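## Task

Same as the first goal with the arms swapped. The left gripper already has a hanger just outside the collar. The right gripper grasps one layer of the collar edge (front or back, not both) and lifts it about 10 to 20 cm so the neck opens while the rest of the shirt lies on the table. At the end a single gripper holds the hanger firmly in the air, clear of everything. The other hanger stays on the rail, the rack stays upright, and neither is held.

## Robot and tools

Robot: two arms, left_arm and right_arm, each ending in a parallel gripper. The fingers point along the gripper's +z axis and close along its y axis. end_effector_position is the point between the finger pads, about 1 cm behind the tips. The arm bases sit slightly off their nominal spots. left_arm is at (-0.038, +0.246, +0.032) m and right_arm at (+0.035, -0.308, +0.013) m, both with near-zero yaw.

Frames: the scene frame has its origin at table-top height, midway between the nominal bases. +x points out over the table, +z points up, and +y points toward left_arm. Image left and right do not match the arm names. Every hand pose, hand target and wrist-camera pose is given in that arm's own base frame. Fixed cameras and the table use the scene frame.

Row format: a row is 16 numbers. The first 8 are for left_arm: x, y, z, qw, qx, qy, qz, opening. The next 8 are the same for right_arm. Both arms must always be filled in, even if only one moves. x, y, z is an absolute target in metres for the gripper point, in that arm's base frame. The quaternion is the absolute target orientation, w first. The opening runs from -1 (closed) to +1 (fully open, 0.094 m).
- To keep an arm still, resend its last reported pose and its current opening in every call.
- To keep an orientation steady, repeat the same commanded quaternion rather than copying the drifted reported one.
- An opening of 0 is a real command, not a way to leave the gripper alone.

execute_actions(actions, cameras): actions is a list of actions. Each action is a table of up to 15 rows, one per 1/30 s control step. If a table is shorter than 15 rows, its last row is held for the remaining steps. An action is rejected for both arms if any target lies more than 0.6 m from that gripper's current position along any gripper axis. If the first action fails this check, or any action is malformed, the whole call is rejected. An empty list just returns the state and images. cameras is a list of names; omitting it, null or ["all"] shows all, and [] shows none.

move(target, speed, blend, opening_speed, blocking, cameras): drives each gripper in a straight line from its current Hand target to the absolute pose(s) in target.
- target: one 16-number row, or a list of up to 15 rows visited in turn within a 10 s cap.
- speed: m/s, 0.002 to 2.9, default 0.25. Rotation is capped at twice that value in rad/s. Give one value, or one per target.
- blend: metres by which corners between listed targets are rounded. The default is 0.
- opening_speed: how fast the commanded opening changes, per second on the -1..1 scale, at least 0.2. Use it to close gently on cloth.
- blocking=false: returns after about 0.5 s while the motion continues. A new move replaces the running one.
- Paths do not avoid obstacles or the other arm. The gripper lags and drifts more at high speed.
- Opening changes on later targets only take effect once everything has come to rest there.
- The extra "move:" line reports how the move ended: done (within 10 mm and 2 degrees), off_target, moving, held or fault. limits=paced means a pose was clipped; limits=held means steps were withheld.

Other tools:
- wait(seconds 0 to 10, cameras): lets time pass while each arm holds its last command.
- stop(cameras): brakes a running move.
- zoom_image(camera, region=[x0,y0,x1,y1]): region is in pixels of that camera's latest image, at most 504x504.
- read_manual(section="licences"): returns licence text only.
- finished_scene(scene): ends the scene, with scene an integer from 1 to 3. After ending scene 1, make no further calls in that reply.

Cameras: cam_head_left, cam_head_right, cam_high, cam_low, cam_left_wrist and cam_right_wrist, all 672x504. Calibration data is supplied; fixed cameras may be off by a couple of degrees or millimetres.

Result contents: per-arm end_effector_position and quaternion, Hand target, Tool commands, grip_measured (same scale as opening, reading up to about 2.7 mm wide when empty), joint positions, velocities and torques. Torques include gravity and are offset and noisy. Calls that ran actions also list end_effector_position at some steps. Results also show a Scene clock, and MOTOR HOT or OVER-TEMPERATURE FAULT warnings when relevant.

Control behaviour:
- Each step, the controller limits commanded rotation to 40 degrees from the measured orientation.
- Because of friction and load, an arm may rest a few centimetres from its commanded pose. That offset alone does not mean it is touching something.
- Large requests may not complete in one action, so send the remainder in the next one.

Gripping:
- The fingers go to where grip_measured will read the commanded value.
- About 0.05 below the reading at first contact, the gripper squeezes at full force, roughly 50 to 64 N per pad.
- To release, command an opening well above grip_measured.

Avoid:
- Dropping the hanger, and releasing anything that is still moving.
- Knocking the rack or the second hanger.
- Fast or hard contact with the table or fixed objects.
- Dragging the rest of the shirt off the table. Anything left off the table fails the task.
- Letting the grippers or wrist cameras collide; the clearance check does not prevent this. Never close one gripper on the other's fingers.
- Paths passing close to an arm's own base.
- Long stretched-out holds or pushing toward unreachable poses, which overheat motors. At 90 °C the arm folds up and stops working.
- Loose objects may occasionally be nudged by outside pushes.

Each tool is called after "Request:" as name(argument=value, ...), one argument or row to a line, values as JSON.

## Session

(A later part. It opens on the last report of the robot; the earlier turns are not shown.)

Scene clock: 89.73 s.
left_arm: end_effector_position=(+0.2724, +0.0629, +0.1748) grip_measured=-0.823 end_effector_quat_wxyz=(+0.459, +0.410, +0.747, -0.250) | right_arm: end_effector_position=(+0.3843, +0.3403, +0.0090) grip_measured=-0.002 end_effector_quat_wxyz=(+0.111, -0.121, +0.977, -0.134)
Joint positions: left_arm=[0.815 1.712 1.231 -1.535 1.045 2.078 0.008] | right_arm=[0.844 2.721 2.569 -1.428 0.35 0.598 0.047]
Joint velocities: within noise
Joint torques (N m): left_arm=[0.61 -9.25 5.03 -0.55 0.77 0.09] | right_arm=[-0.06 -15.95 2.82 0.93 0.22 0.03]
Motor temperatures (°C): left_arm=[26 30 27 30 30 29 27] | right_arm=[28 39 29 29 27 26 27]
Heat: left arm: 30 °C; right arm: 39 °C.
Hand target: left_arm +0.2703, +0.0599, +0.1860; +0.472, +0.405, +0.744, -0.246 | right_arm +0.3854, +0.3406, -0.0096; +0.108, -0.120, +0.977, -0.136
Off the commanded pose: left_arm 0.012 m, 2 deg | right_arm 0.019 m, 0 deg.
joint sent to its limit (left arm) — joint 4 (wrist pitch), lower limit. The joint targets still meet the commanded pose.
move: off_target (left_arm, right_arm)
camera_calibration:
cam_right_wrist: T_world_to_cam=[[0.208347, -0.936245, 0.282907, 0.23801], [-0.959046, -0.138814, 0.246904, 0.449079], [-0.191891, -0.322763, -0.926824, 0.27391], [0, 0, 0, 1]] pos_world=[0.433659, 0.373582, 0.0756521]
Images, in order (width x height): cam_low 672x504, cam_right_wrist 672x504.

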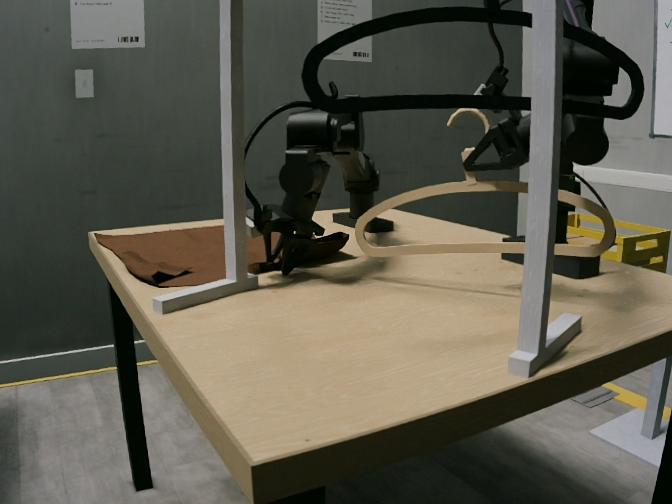

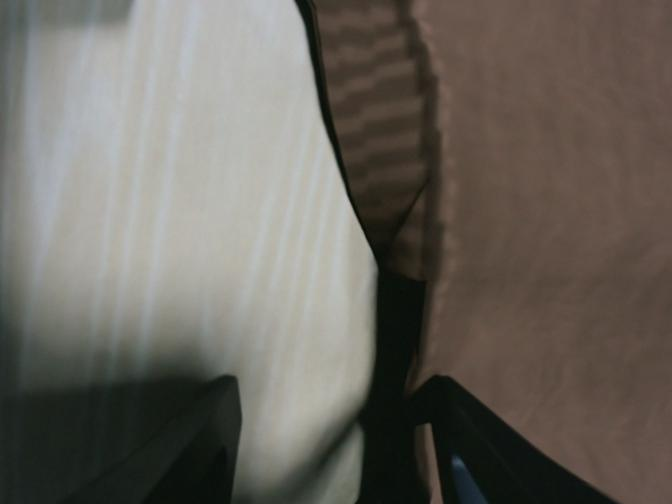

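Request:
move(
  target=[
    [0.27,0.06,0.1865,0.472,0.405,0.743,-0.247,-1,0.388,0.338,0.05,0.11,-0.12,0.978,-0.135,0.3],
  ],
  speed=0.15,
  cameras=["cam_right_wrist","cam_low"],
)

Request:
zoom_image(
  camera="cam_low",
  region=[200, 190, 340, 285],
)

Scene clock: 91.03 s.
left_arm: end_effector_position=(+0.2724, +0.0629, +0.1749) grip_measured=-0.823 end_effector_quat_wxyz=(+0.459, +0.410, +0.747, -0.250) | right_arm: end_effector_position=(+0.3862, +0.3423, +0.0574) grip_measured=+0.298 end_effector_quat_wxyz=(+0.129, -0.123, +0.977, -0.119)
Joint positions: left_arm=[0.815 1.712 1.231 -1.535 1.045 2.078 0.008] | right_arm=[0.844 2.718 2.758 -1.571 0.351 0.586 0.061]
Joint velocities: within noise
Joint torques (N m): left_arm=[0.62 -9.17 5.01 -0.61 0.75 0.07] | right_arm=[-0.58 -15.56 6.42 0.36 0.23 -0.02]
Motor temperatures (°C): left_arm=[26 30 27 30 30 29 27] | right_arm=[28 39 29 29 27 26 27]
Heat: left arm: 30 °C; right arm: 39 °C.
Hand target: left_arm +0.2703, +0.0599, +0.1860; +0.472, +0.405, +0.744, -0.246 | right_arm +0.3876, +0.3377, +0.0498; +0.121, -0.122, +0.977, -0.126
Off the commanded pose: left_arm 0.012 m, 2 deg | right_arm 0.009 m, 3 deg.
joint sent to its limit (left arm) — joint 4 (wrist pitch), lower limit. The joint targets still meet the commanded pose.
joint sent to its limit (right arm) — joint 4 (wrist pitch), lower limit. The joint targets still meet the commanded pose.
move: off_target (left_arm, right_arm)
camera_calibration:
cam_right_wrist: T_world_to_cam=[[0.210392, -0.943092, 0.257513, 0.228919], [-0.964523, -0.157276, 0.212037, 0.449726], [-0.15947, -0.292988, -0.942723, 0.298048], [0, 0, 0, 1]] pos_world=[0.433138, 0.373948, 0.126669]
Images, in order (width x height): cam_low 672x504, cam_right_wrist 672x504.

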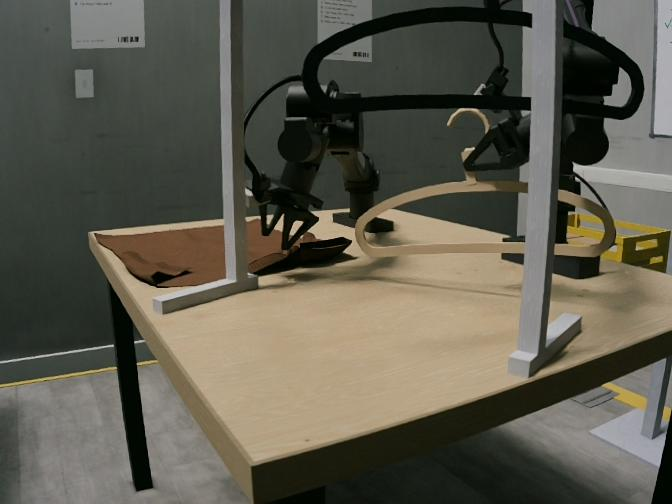

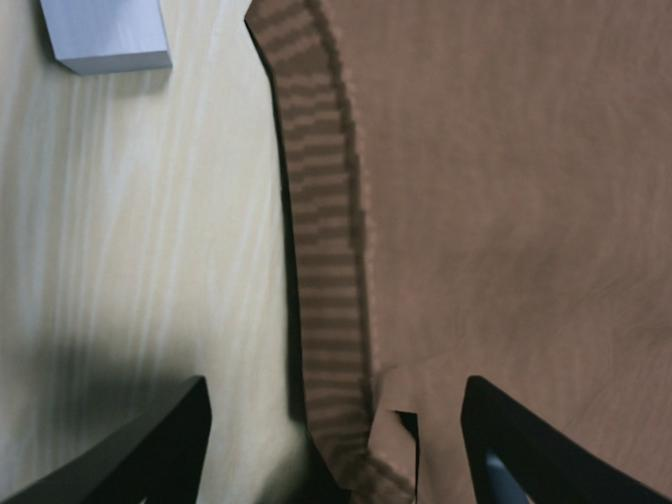

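Scaled by 3.600 from the camera's 672x504 image, which has a finer 960x720 frame.

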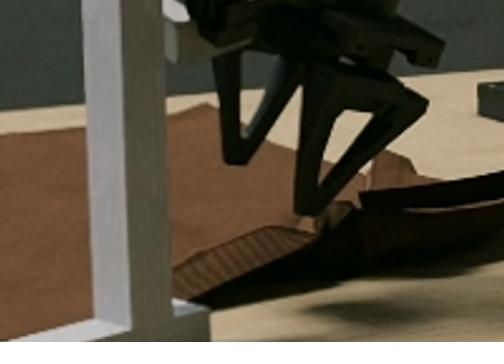

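Request:
move(
  target=[
    [0.27,0.06,0.1865,0.472,0.405,0.743,-0.247,-1,0.392,0.341,0.04,0.115,-0.122,0.977,-0.13,0.3],
    [0.27,0.06,0.1865,0.472,0.405,0.743,-0.247,-1,0.392,0.339,-0.008,0.115,-0.122,0.977,-0.13,0.3],
  ],
  speed=0.1,
  cameras=["cam_right_wrist","cam_low"],
)

Request:
zoom_image(
  camera="cam_low",
  region=[200, 190, 340, 285],
)

Scene clock: 92.60 s.
left_arm: end_effector_position=(+0.2724, +0.0629, +0.1749) grip_measured=-0.823 end_effector_quat_wxyz=(+0.459, +0.410, +0.747, -0.250) | right_arm: end_effector_position=(+0.3874, +0.3408, +0.0110) grip_measured=+0.298 end_effector_quat_wxyz=(+0.117, -0.126, +0.977, -0.129)
Joint positions: left_arm=[0.815 1.712 1.231 -1.535 1.045 2.078 0.008] | right_arm=[0.84 2.703 2.542 -1.401 0.35 0.582 0.061]
Joint velocities: within noise
Joint torques (N m): left_arm=[0.57 -9.2 4.88 -0.55 0.76 0.06] | right_arm=[-0.66 -15.91 2.92 0.97 0.22 0]
Motor temperatures (°C): left_arm=[26 30 27 30 29 29 27] | right_arm=[28 39 28 29 27 26 27]
Heat: left arm: 30 °C; right arm: 39 °C.
Hand target: left_arm +0.2703, +0.0599, +0.1860; +0.472, +0.405, +0.744, -0.246 | right_arm +0.3914, +0.3385, -0.0075; +0.114, -0.122, +0.977, -0.131
Off the commanded pose: left_arm 0.012 m, 2 deg | right_arm 0.020 m, 1 deg.
joint sent to its limit (left arm) — joint 4 (wrist pitch), lower limit. The joint targets still meet the commanded pose.
move: off_target (left_arm, right_arm)
camera_calibration:
cam_right_wrist: T_world_to_cam=[[0.2168, -0.936584, 0.275332, 0.234363], [-0.959425, -0.152335, 0.237272, 0.456445], [-0.180283, -0.315601, -0.931609, 0.269594], [0, 0, 0, 1]] pos_world=[0.435718, 0.374117, 0.0783273]
Images, in order (width x height): cam_low 672x504, cam_right_wrist 672x504.

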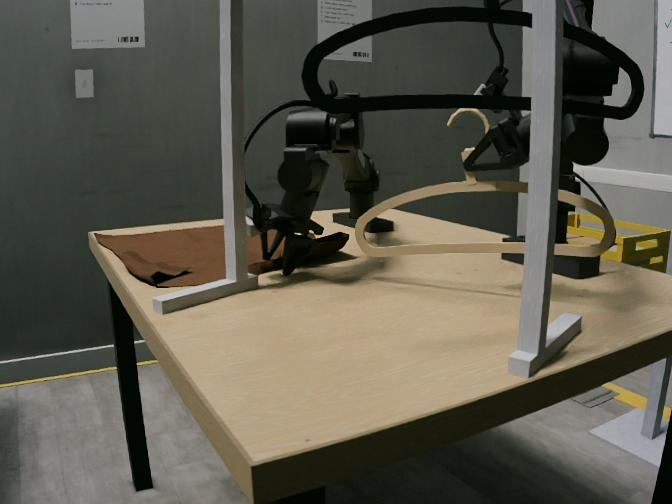

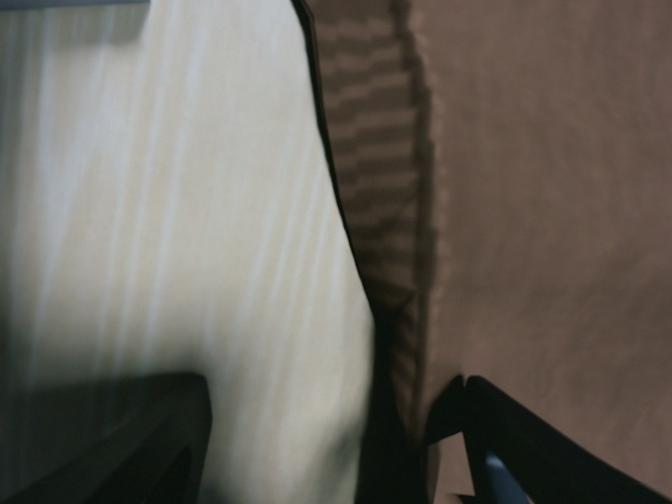

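Scaled by 3.600 from the camera's 672x504 image, which has a finer 960x720 frame.

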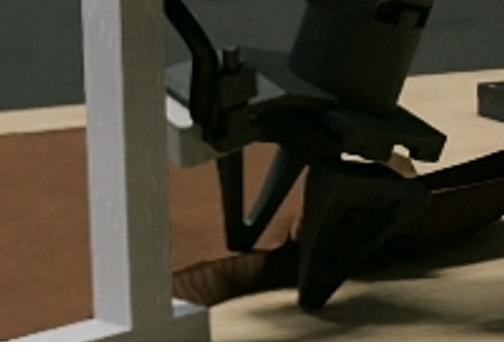

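Request:
move(
  target=[0.27,0.06,0.1865,0.472,0.405,0.743,-0.247,-1,0.394,0.322,-0.008,0.115,-0.122,0.977,-0.13,-1],
  speed=0.05,
  opening_speed=1.3,
  cameras=["cam_right_wrist","cam_low"],
)

Request:
move(
  target=[0.27,0.06,0.1865,0.472,0.405,0.743,-0.247,-1,0.394,0.33,0.07,0.125,-0.122,0.977,-0.13,-1],
  speed=0.1,
  cameras=["cam_right_wrist","cam_low"],
)

Request:
zoom_image(
  camera="cam_low",
  region=[200, 190, 340, 285],
)

Scene clock: 94.03 s.
left_arm: end_effector_position=(+0.2724, +0.0629, +0.1749) grip_measured=-0.823 end_effector_quat_wxyz=(+0.459, +0.410, +0.747, -0.250) | right_arm: end_effector_position=(+0.3967, +0.3373, +0.0030) grip_measured=-0.972 end_effector_quat_wxyz=(+0.135, -0.123, +0.977, -0.112)
Joint positions: left_arm=[0.815 1.712 1.231 -1.535 1.045 2.078 0.008] | right_arm=[0.821 2.624 2.357 -1.237 0.347 0.558 0.001]
Joint velocities: within noise
Joint torques (N m): left_arm=[0.64 -9.17 4.97 -0.56 0.76 0.08] | right_arm=[-1.17 -16.83 3.47 0.41 0.23 -0.06]
Motor temperatures (°C): left_arm=[26 30 27 30 29 29 27] | right_arm=[28 39 28 29 27 26 27]
Heat: left arm: 30 °C; right arm: 39 °C.
Hand target: left_arm +0.2703, +0.0599, +0.1860; +0.472, +0.405, +0.744, -0.246 | right_arm +0.3939, +0.3222, -0.0078; +0.115, -0.122, +0.977, -0.130
Off the commanded pose: left_arm 0.012 m, 2 deg | right_arm 0.019 m, 3 deg.
joint sent to its limit (left arm) — joint 4 (wrist pitch), lower limit. The joint targets still meet the commanded pose.
move: off_target (left_arm, right_arm)
camera_calibration:
cam_right_wrist: T_world_to_cam=[[0.212032, -0.945626, 0.246644, 0.236174], [-0.965729, -0.164086, 0.201104, 0.47331], [-0.149698, -0.280831, -0.948011, 0.239004], [0, 0, 0, 1]] pos_world=[0.442791, 0.368115, 0.0731434]
Images, in order (width x height): cam_low 672x504, cam_right_wrist 672x504.

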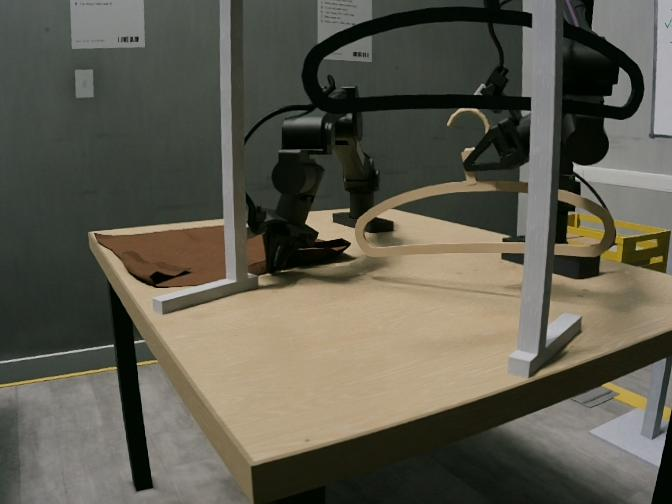

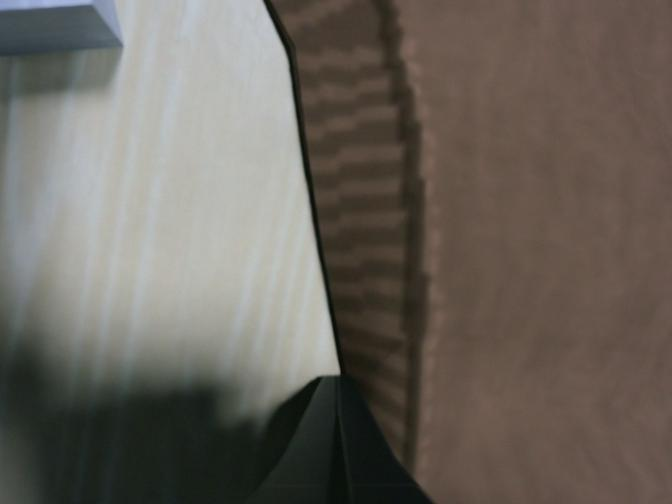

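Scene clock: 95.57 s.
left_arm: end_effector_position=(+0.2724, +0.0629, +0.1749) grip_measured=-0.823 end_effector_quat_wxyz=(+0.459, +0.410, +0.747, -0.250) | right_arm: end_effector_position=(+0.3941, +0.3319, +0.0888) grip_measured=-0.974 end_effector_quat_wxyz=(+0.144, -0.120, +0.977, -0.105)
Joint positions: left_arm=[0.815 1.712 1.231 -1.535 1.045 2.078 0.008] | right_arm=[0.817 2.64 2.731 -1.57 0.347 0.558 0.001]
Joint velocities: within noise
Joint torques (N m): left_arm=[0.53 -9.33 5.04 -0.54 0.76 0.07] | right_arm=[0.24 -13 6.58 0.48 0.37 0.01]
Motor temperatures (°C): left_arm=[26 30 27 30 29 29 27] | right_arm=[28 39 28 29 27 26 27]
Heat: left arm: 30 °C; right arm: 39 °C.
Hand target: left_arm +0.2703, +0.0599, +0.1860; +0.472, +0.405, +0.744, -0.246 | right_arm +0.3935, +0.3294, +0.0701; +0.132, -0.124, +0.976, -0.124
Off the commanded pose: left_arm 0.012 m, 2 deg | right_arm 0.019 m, 4 deg.
joint sent to its limit (left arm) — joint 4 (wrist pitch), lower limit. The joint targets still meet the commanded pose.
joint sent to its limit (right arm) — joint 4 (wrist pitch), lower limit. The joint targets still meet the commanded pose.
move: off_target (left_arm, right_arm)
camera_calibration:
cam_right_wrist: T_world_to_cam=[[0.204643, -0.950811, 0.232552, 0.21632], [-0.969614, -0.164373, 0.181192, 0.456071], [-0.134054, -0.262566, -0.955557, 0.306885], [0, 0, 0, 1]] pos_world=[0.439084, 0.361222, 0.160304]
Images, in order (width x height): cam_low 672x504, cam_right_wrist 672x504.

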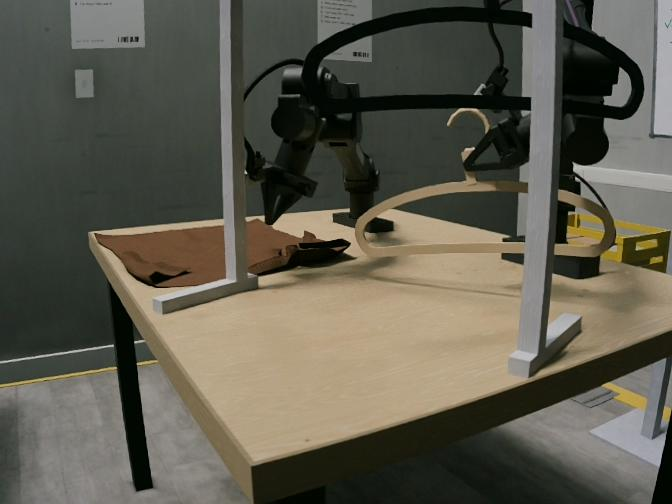

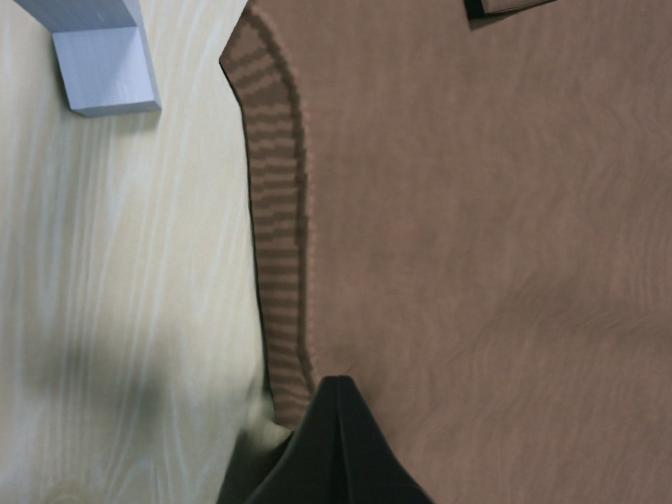

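Scaled by 3.600 from the camera's 672x504 image, which has a finer 960x720 frame.

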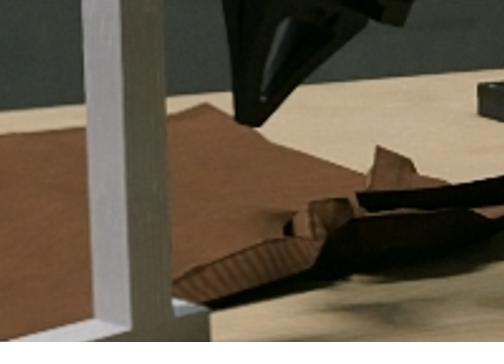

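Request:
move(
  target=[
    [0.27,0.06,0.1865,0.472,0.405,0.743,-0.247,-1,0.395,0.325,0.05,0.115,-0.122,0.977,-0.13,0.5],
    [0.27,0.06,0.1865,0.472,0.405,0.743,-0.247,-1,0.395,0.323,-0.006,0.115,-0.122,0.977,-0.13,0.5],
  ],
  speed=0.1,
  cameras=["cam_right_wrist","cam_low"],
)

Request:
zoom_image(
  camera="cam_low",
  region=[200, 190, 340, 285],
)

Scene clock: 97.13 s.
left_arm: end_effector_position=(+0.2724, +0.0629, +0.1749) grip_measured=-0.823 end_effector_quat_wxyz=(+0.459, +0.410, +0.747, -0.250) | right_arm: end_effector_position=(+0.3895, +0.3238, +0.0122) grip_measured=+0.498 end_effector_quat_wxyz=(+0.113, -0.127, +0.977, -0.131)
Joint positions: left_arm=[0.815 1.712 1.231 -1.535 1.045 2.078 0.008] | right_arm=[0.813 2.618 2.382 -1.326 0.347 0.553 0.07]
Joint velocities: within noise
Joint torques (N m): left_arm=[0.61 -9.22 4.97 -0.55 0.78 0.05] | right_arm=[-0.58 -15.56 2.95 1.04 0.24 -0.02]
Motor temperatures (°C): left_arm=[26 30 27 30 29 29 27] | right_arm=[28 39 28 29 27 26 27]
Heat: left arm: 30 °C; right arm: 39 °C.
Hand target: left_arm +0.2703, +0.0599, +0.1860; +0.472, +0.405, +0.744, -0.246 | right_arm +0.3943, +0.3226, -0.0055; +0.114, -0.122, +0.977, -0.131
Off the commanded pose: left_arm 0.012 m, 2 deg | right_arm 0.019 m, 1 deg.
joint sent to its limit (left arm) — joint 4 (wrist pitch), lower limit. The joint targets still meet the commanded pose.
move: off_target (left_arm, right_arm)
camera_calibration:
cam_right_wrist: T_world_to_cam=[[0.219251, -0.935139, 0.278288, 0.216098], [-0.957465, -0.151382, 0.245651, 0.454414], [-0.18759, -0.32031, -0.928553, 0.270109], [0, 0, 0, 1]] pos_world=[0.438375, 0.35739, 0.0790456]
Images, in order (width x height): cam_low 672x504, cam_right_wrist 672x504.

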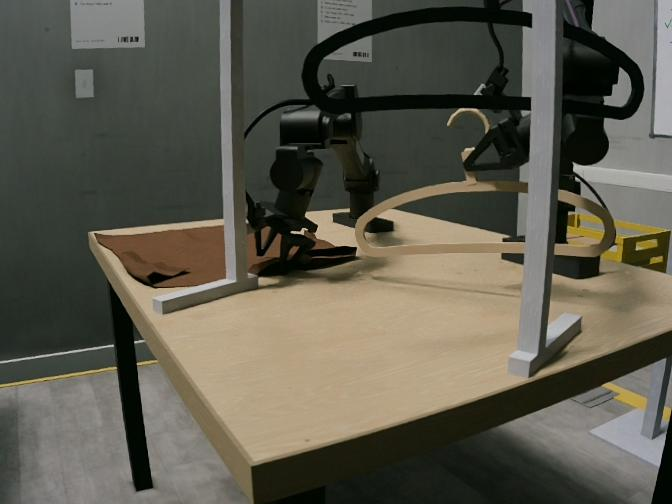

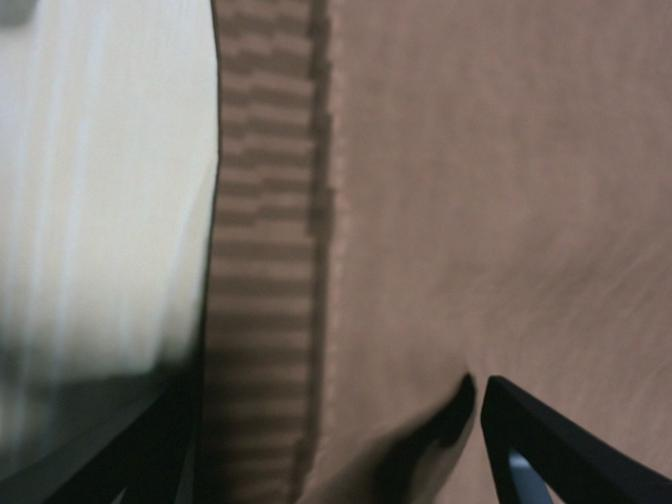

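Scaled by 3.600 from the camera's 672x504 image, which has a finer 960x720 frame.

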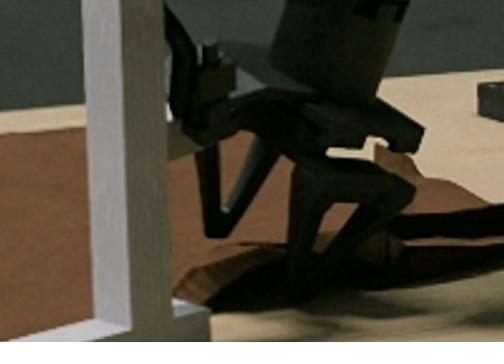

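Request:
move(
  target=[0.27,0.06,0.1865,0.472,0.405,0.743,-0.247,-1,0.394,0.324,-0.010,0.115,-0.122,0.977,-0.13,-1],
  speed=0.05,
  opening_speed=1.3,
  cameras=["cam_right_wrist","cam_low"],
)

Request:
zoom_image(
  camera="cam_low",
  region=[200, 190, 340, 285],
)

Scene clock: 98.63 s.
left_arm: end_effector_position=(+0.2723, +0.0629, +0.1748) grip_measured=-0.823 end_effector_quat_wxyz=(+0.459, +0.410, +0.747, -0.251) | right_arm: end_effector_position=(+0.3963, +0.3318, +0.0046) grip_measured=-0.955 end_effector_quat_wxyz=(+0.128, -0.123, +0.977, -0.116)
Joint positions: left_arm=[0.815 1.712 1.231 -1.535 1.045 2.078 0.008] | right_arm=[0.813 2.618 2.352 -1.251 0.344 0.553 0.002]
Joint velocities: within noise
Joint torques (N m): left_arm=[0.57 -9.24 4.93 -0.55 0.79 0.07] | right_arm=[-0.38 -15.43 4.44 0.52 0.27 0.03]
Motor temperatures (°C): left_arm=[26 30 27 30 29 29 27] | right_arm=[28 39 28 29 27 26 27]
Heat: left arm: 30 °C; right arm: 39 °C.
Hand target: left_arm +0.2702, +0.0599, +0.1860; +0.472, +0.405, +0.744, -0.246 | right_arm +0.3938, +0.3240, -0.0097; +0.115, -0.122, +0.977, -0.130
Off the commanded pose: left_arm 0.012 m, 2 deg | right_arm 0.017 m, 2 deg.
joint sent to its limit (left arm) — joint 4 (wrist pitch), lower limit. The joint targets still meet the commanded pose.
move: off_target (left_arm, right_arm)
camera_calibration:
cam_right_wrist: T_world_to_cam=[[0.212292, -0.944025, 0.252486, 0.230005], [-0.963789, -0.159599, 0.213634, 0.469341], [-0.161379, -0.288696, -0.943722, 0.246055], [0, 0, 0, 1]] pos_world=[0.443226, 0.363072, 0.0738679]
Images, in order (width x height): cam_low 672x504, cam_right_wrist 672x504.

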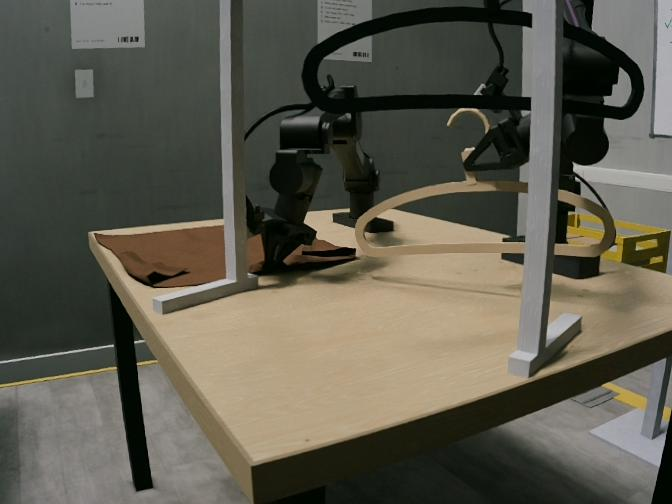

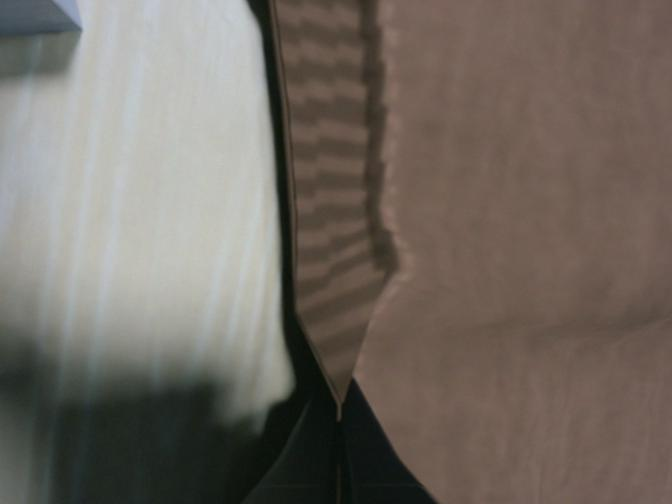

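Scaled by 3.600 from the camera's 672x504 image, which has a finer 960x720 frame.

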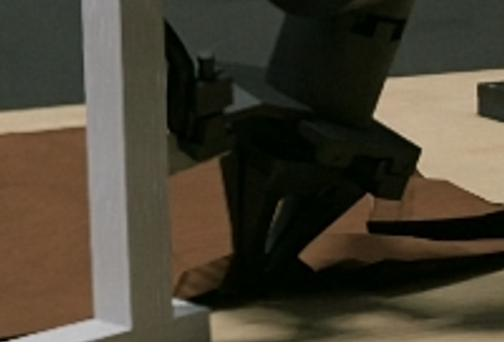

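Request:
move(
  target=[0.27,0.06,0.1865,0.472,0.405,0.743,-0.247,-1,0.393,0.31,0.085,0.14,-0.122,0.977,-0.12,-1],
  speed=0.1,
  cameras=["cam_right_wrist","cam_low","cam_head_left"],
)

Request:
zoom_image(
  camera="cam_low",
  region=[180, 180, 340, 285],
)

Scene clock: 100.40 s.
left_arm: end_effector_position=(+0.2723, +0.0629, +0.1748) grip_measured=-0.823 end_effector_quat_wxyz=(+0.459, +0.410, +0.747, -0.251) | right_arm: end_effector_position=(+0.3854, +0.3116, +0.0565) grip_measured=-0.955 end_effector_quat_wxyz=(+0.114, -0.129, +0.977, -0.129)
Joint positions: left_arm=[0.815 1.712 1.231 -1.535 1.045 2.078 0.008] | right_arm=[0.801 2.535 2.403 -1.42 0.345 0.536 0.002]
Joint velocities: within noise
Joint torques (N m): left_arm=[0.61 -9.16 4.93 -0.57 0.78 0.06] | right_arm=[-0.5 -20.7 7.39 0.35 0.4 -0.03]
Motor temperatures (°C): left_arm=[26 30 27 31 29 29 27] | right_arm=[28 39 28 29 27 26 27]
Heat: left arm: 31 °C; right arm: 39 °C.
Hand target: left_arm +0.2702, +0.0599, +0.1860; +0.472, +0.405, +0.744, -0.246 | right_arm +0.3925, +0.3096, +0.0844; +0.140, -0.122, +0.975, -0.120
Off the commanded pose: left_arm 0.012 m, 2 deg | right_arm 0.030 m, 3 deg.
joint sent to its limit (left arm) — joint 4 (wrist pitch), lower limit. The joint targets still meet the commanded pose.
move: off_target (left_arm, right_arm)
camera_calibration:
cam_right_wrist: T_world_to_cam=[[0.223127, -0.935301, 0.274638, 0.192086], [-0.956932, -0.156485, 0.244528, 0.439198], [-0.18573, -0.317371, -0.929936, 0.305065], [0, 0, 0, 1]] pos_world=[0.434083, 0.345204, 0.12354]
Images, in order (width x height): cam_head_left 672x504, cam_low 672x504, cam_right_wrist 672x504.

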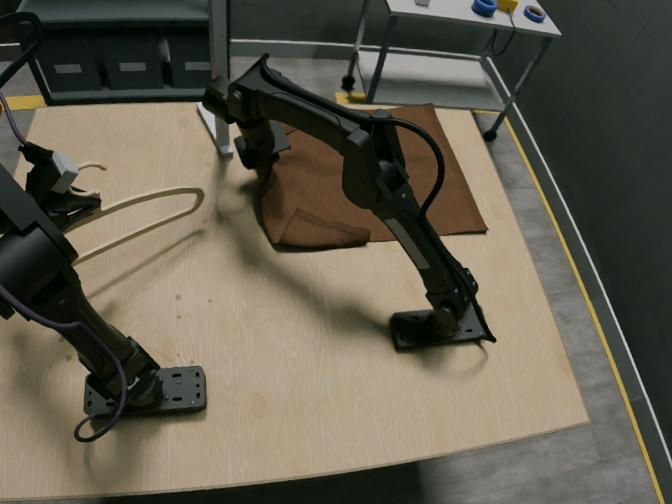

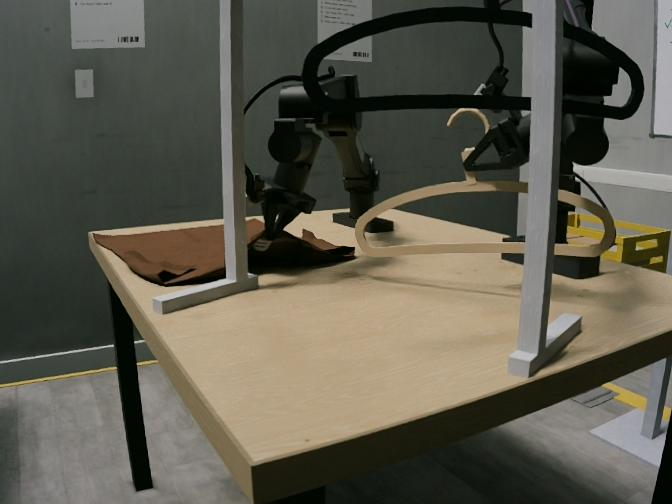

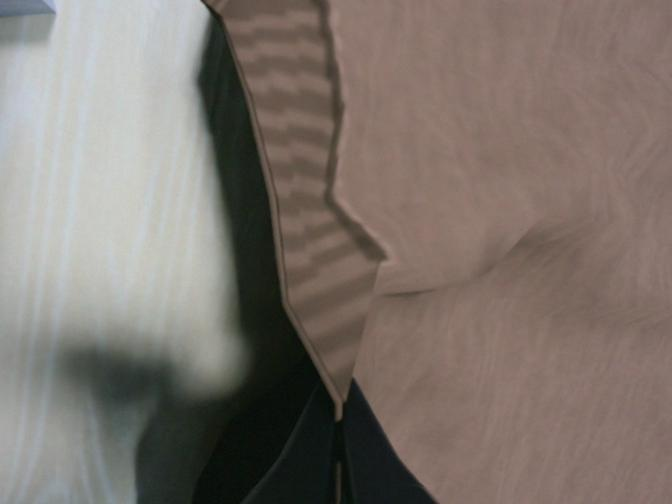

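Scaled by 3.150 from the camera's 672x504 image, which has a finer 960x720 frame.

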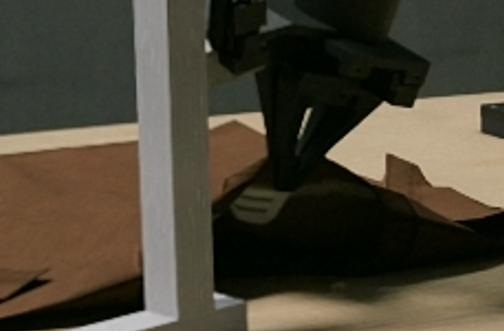

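Request:
move(
  target=[0.27,0.06,0.1865,0.472,0.405,0.743,-0.247,-1,0.385,0.295,0.145,0.16,-0.122,0.977,-0.10,-1],
  speed=0.1,
)

Request:
zoom_image(
  camera="cam_low",
  region=[200, 190, 320, 280],
)

Request:
zoom_image(
  camera="cam_left_wrist",
  region=[100, 0, 350, 180],
)

Scene clock: 101.80 s.
left_arm: end_effector_position=(+0.2723, +0.0629, +0.1748) grip_measured=-0.823 end_effector_quat_wxyz=(+0.459, +0.410, +0.747, -0.251) | right_arm: end_effector_position=(+0.3805, +0.2975, +0.1159) grip_measured=-0.955 end_effector_quat_wxyz=(+0.134, -0.129, +0.976, -0.114)
Joint positions: left_arm=[0.815 1.712 1.231 -1.535 1.045 2.078 0.008] | right_arm=[0.788 2.408 2.407 -1.494 0.345 0.512 0.002]
Joint velocities: within noise
Joint torques (N m): left_arm=[0.66 -9.07 4.98 -0.53 0.79 0.05] | right_arm=[-0.46 -20 7.47 0.46 0.32 -0.02]
Motor temperatures (°C): left_arm=[26 30 27 31 29 29 27] | right_arm=[28 40 28 29 27 26 27]
Heat: left arm: 31 °C; right arm: 40 °C.
Hand target: left_arm +0.2702, +0.0599, +0.1860; +0.472, +0.405, +0.744, -0.246 | right_arm +0.3844, +0.2946, +0.1443; +0.160, -0.122, +0.975, -0.100
Off the commanded pose: left_arm 0.012 m, 2 deg | right_arm 0.030 m, 3 deg.
joint sent to its limit (left arm) — joint 4 (wrist pitch), lower limit. The joint targets still meet the commanded pose.
move: off_target (left_arm, right_arm)
camera_calibration:
cam_left_wrist: T_world_to_cam=[[-0.840934, -0.540922, -0.0152548, 0.266218], [-0.415812, 0.663961, -0.621495, 0.217522], [0.346309, -0.516294, -0.783269, 0.161899], [0, 0, 0, 1]] pos_world=[0.258253, 0.0831643, 0.26606]
cam_right_wrist: T_world_to_cam=[[0.222504, -0.942315, 0.250071, 0.168774], [-0.963371, -0.173126, 0.2048, 0.429812], [-0.149693, -0.28648, -0.94632, 0.333801], [0, 0, 0, 1]] pos_world=[0.426484, 0.329077, 0.185652]

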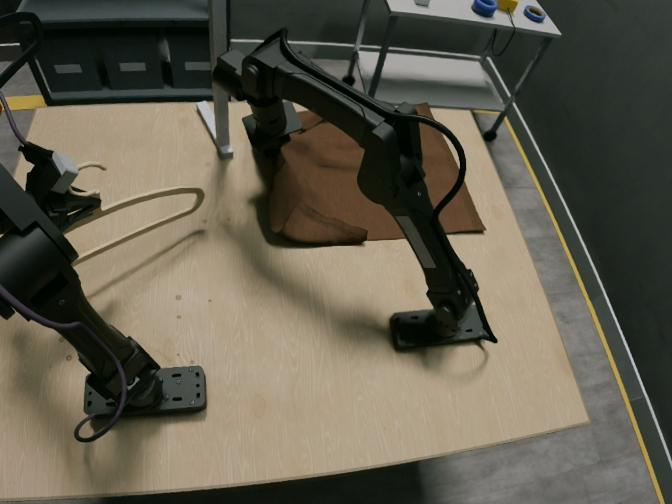

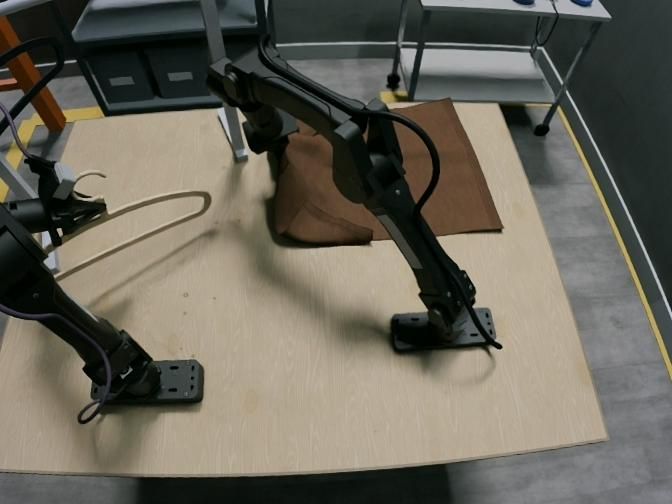

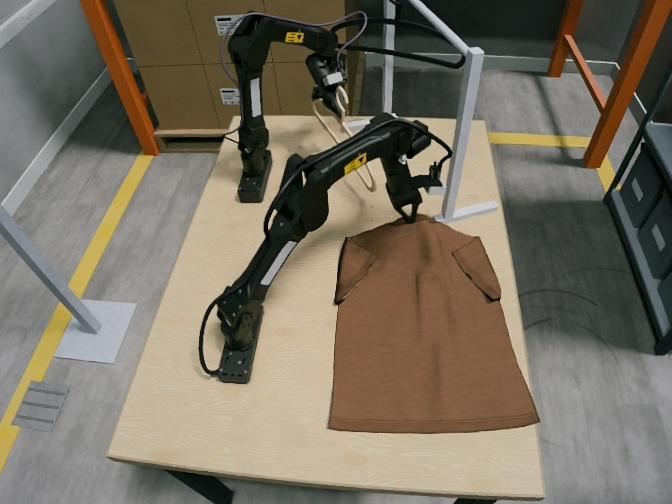

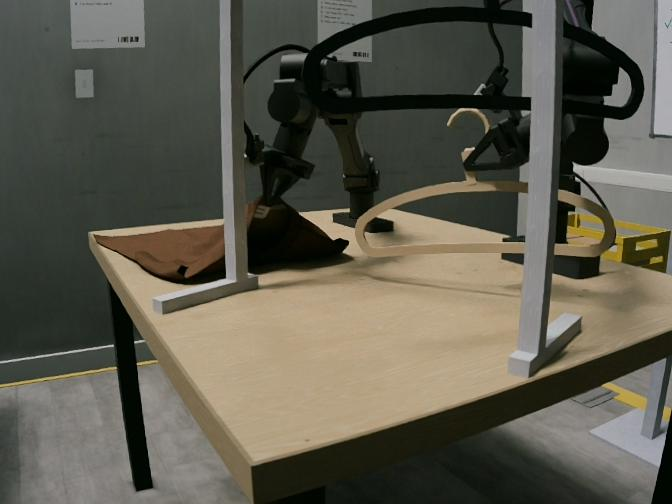

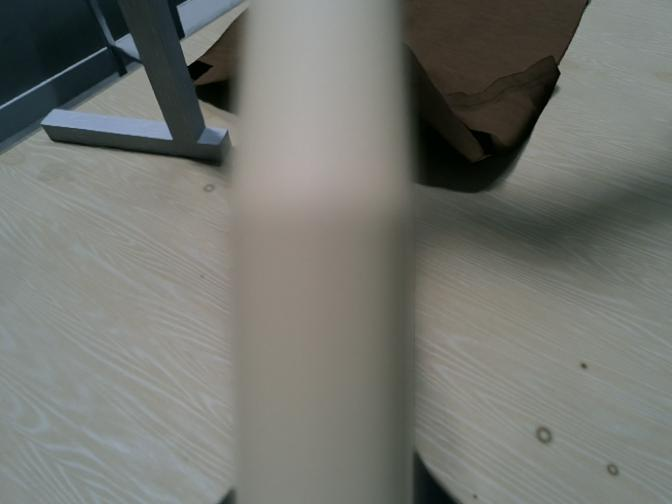

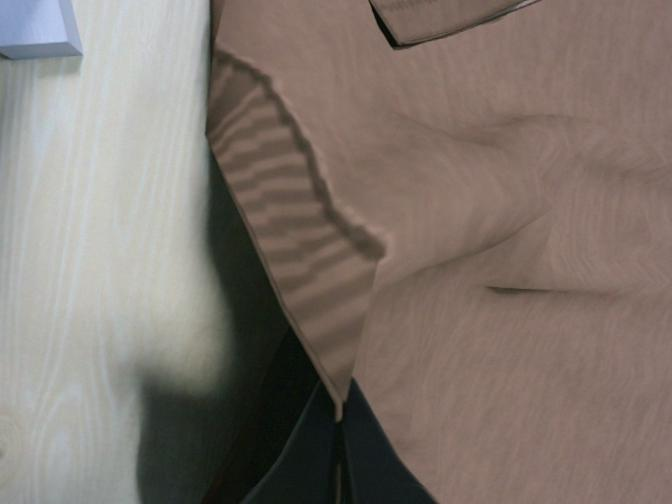

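Scaled by 4.200 from the camera's 672x504 image, which has a finer 960x720 frame.

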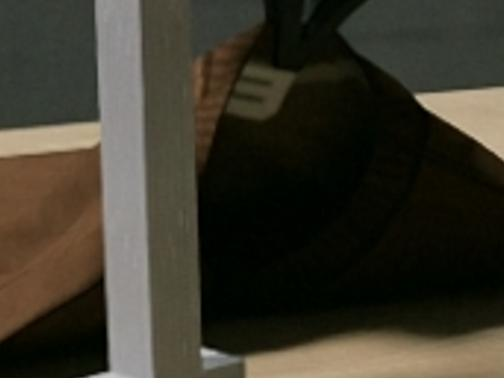

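Scaled by 2.016 from the camera's 672x504 image, which has a finer 960x720 frame.

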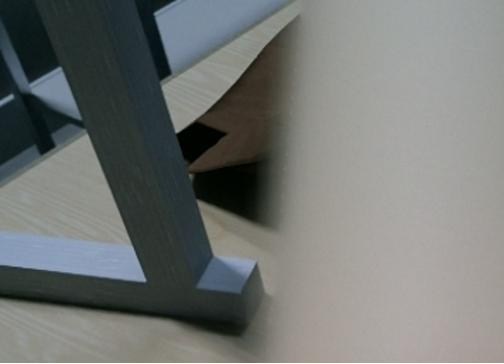

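Request:
finished_scene(
  scene=3,
)

The scene is finished: the task was done.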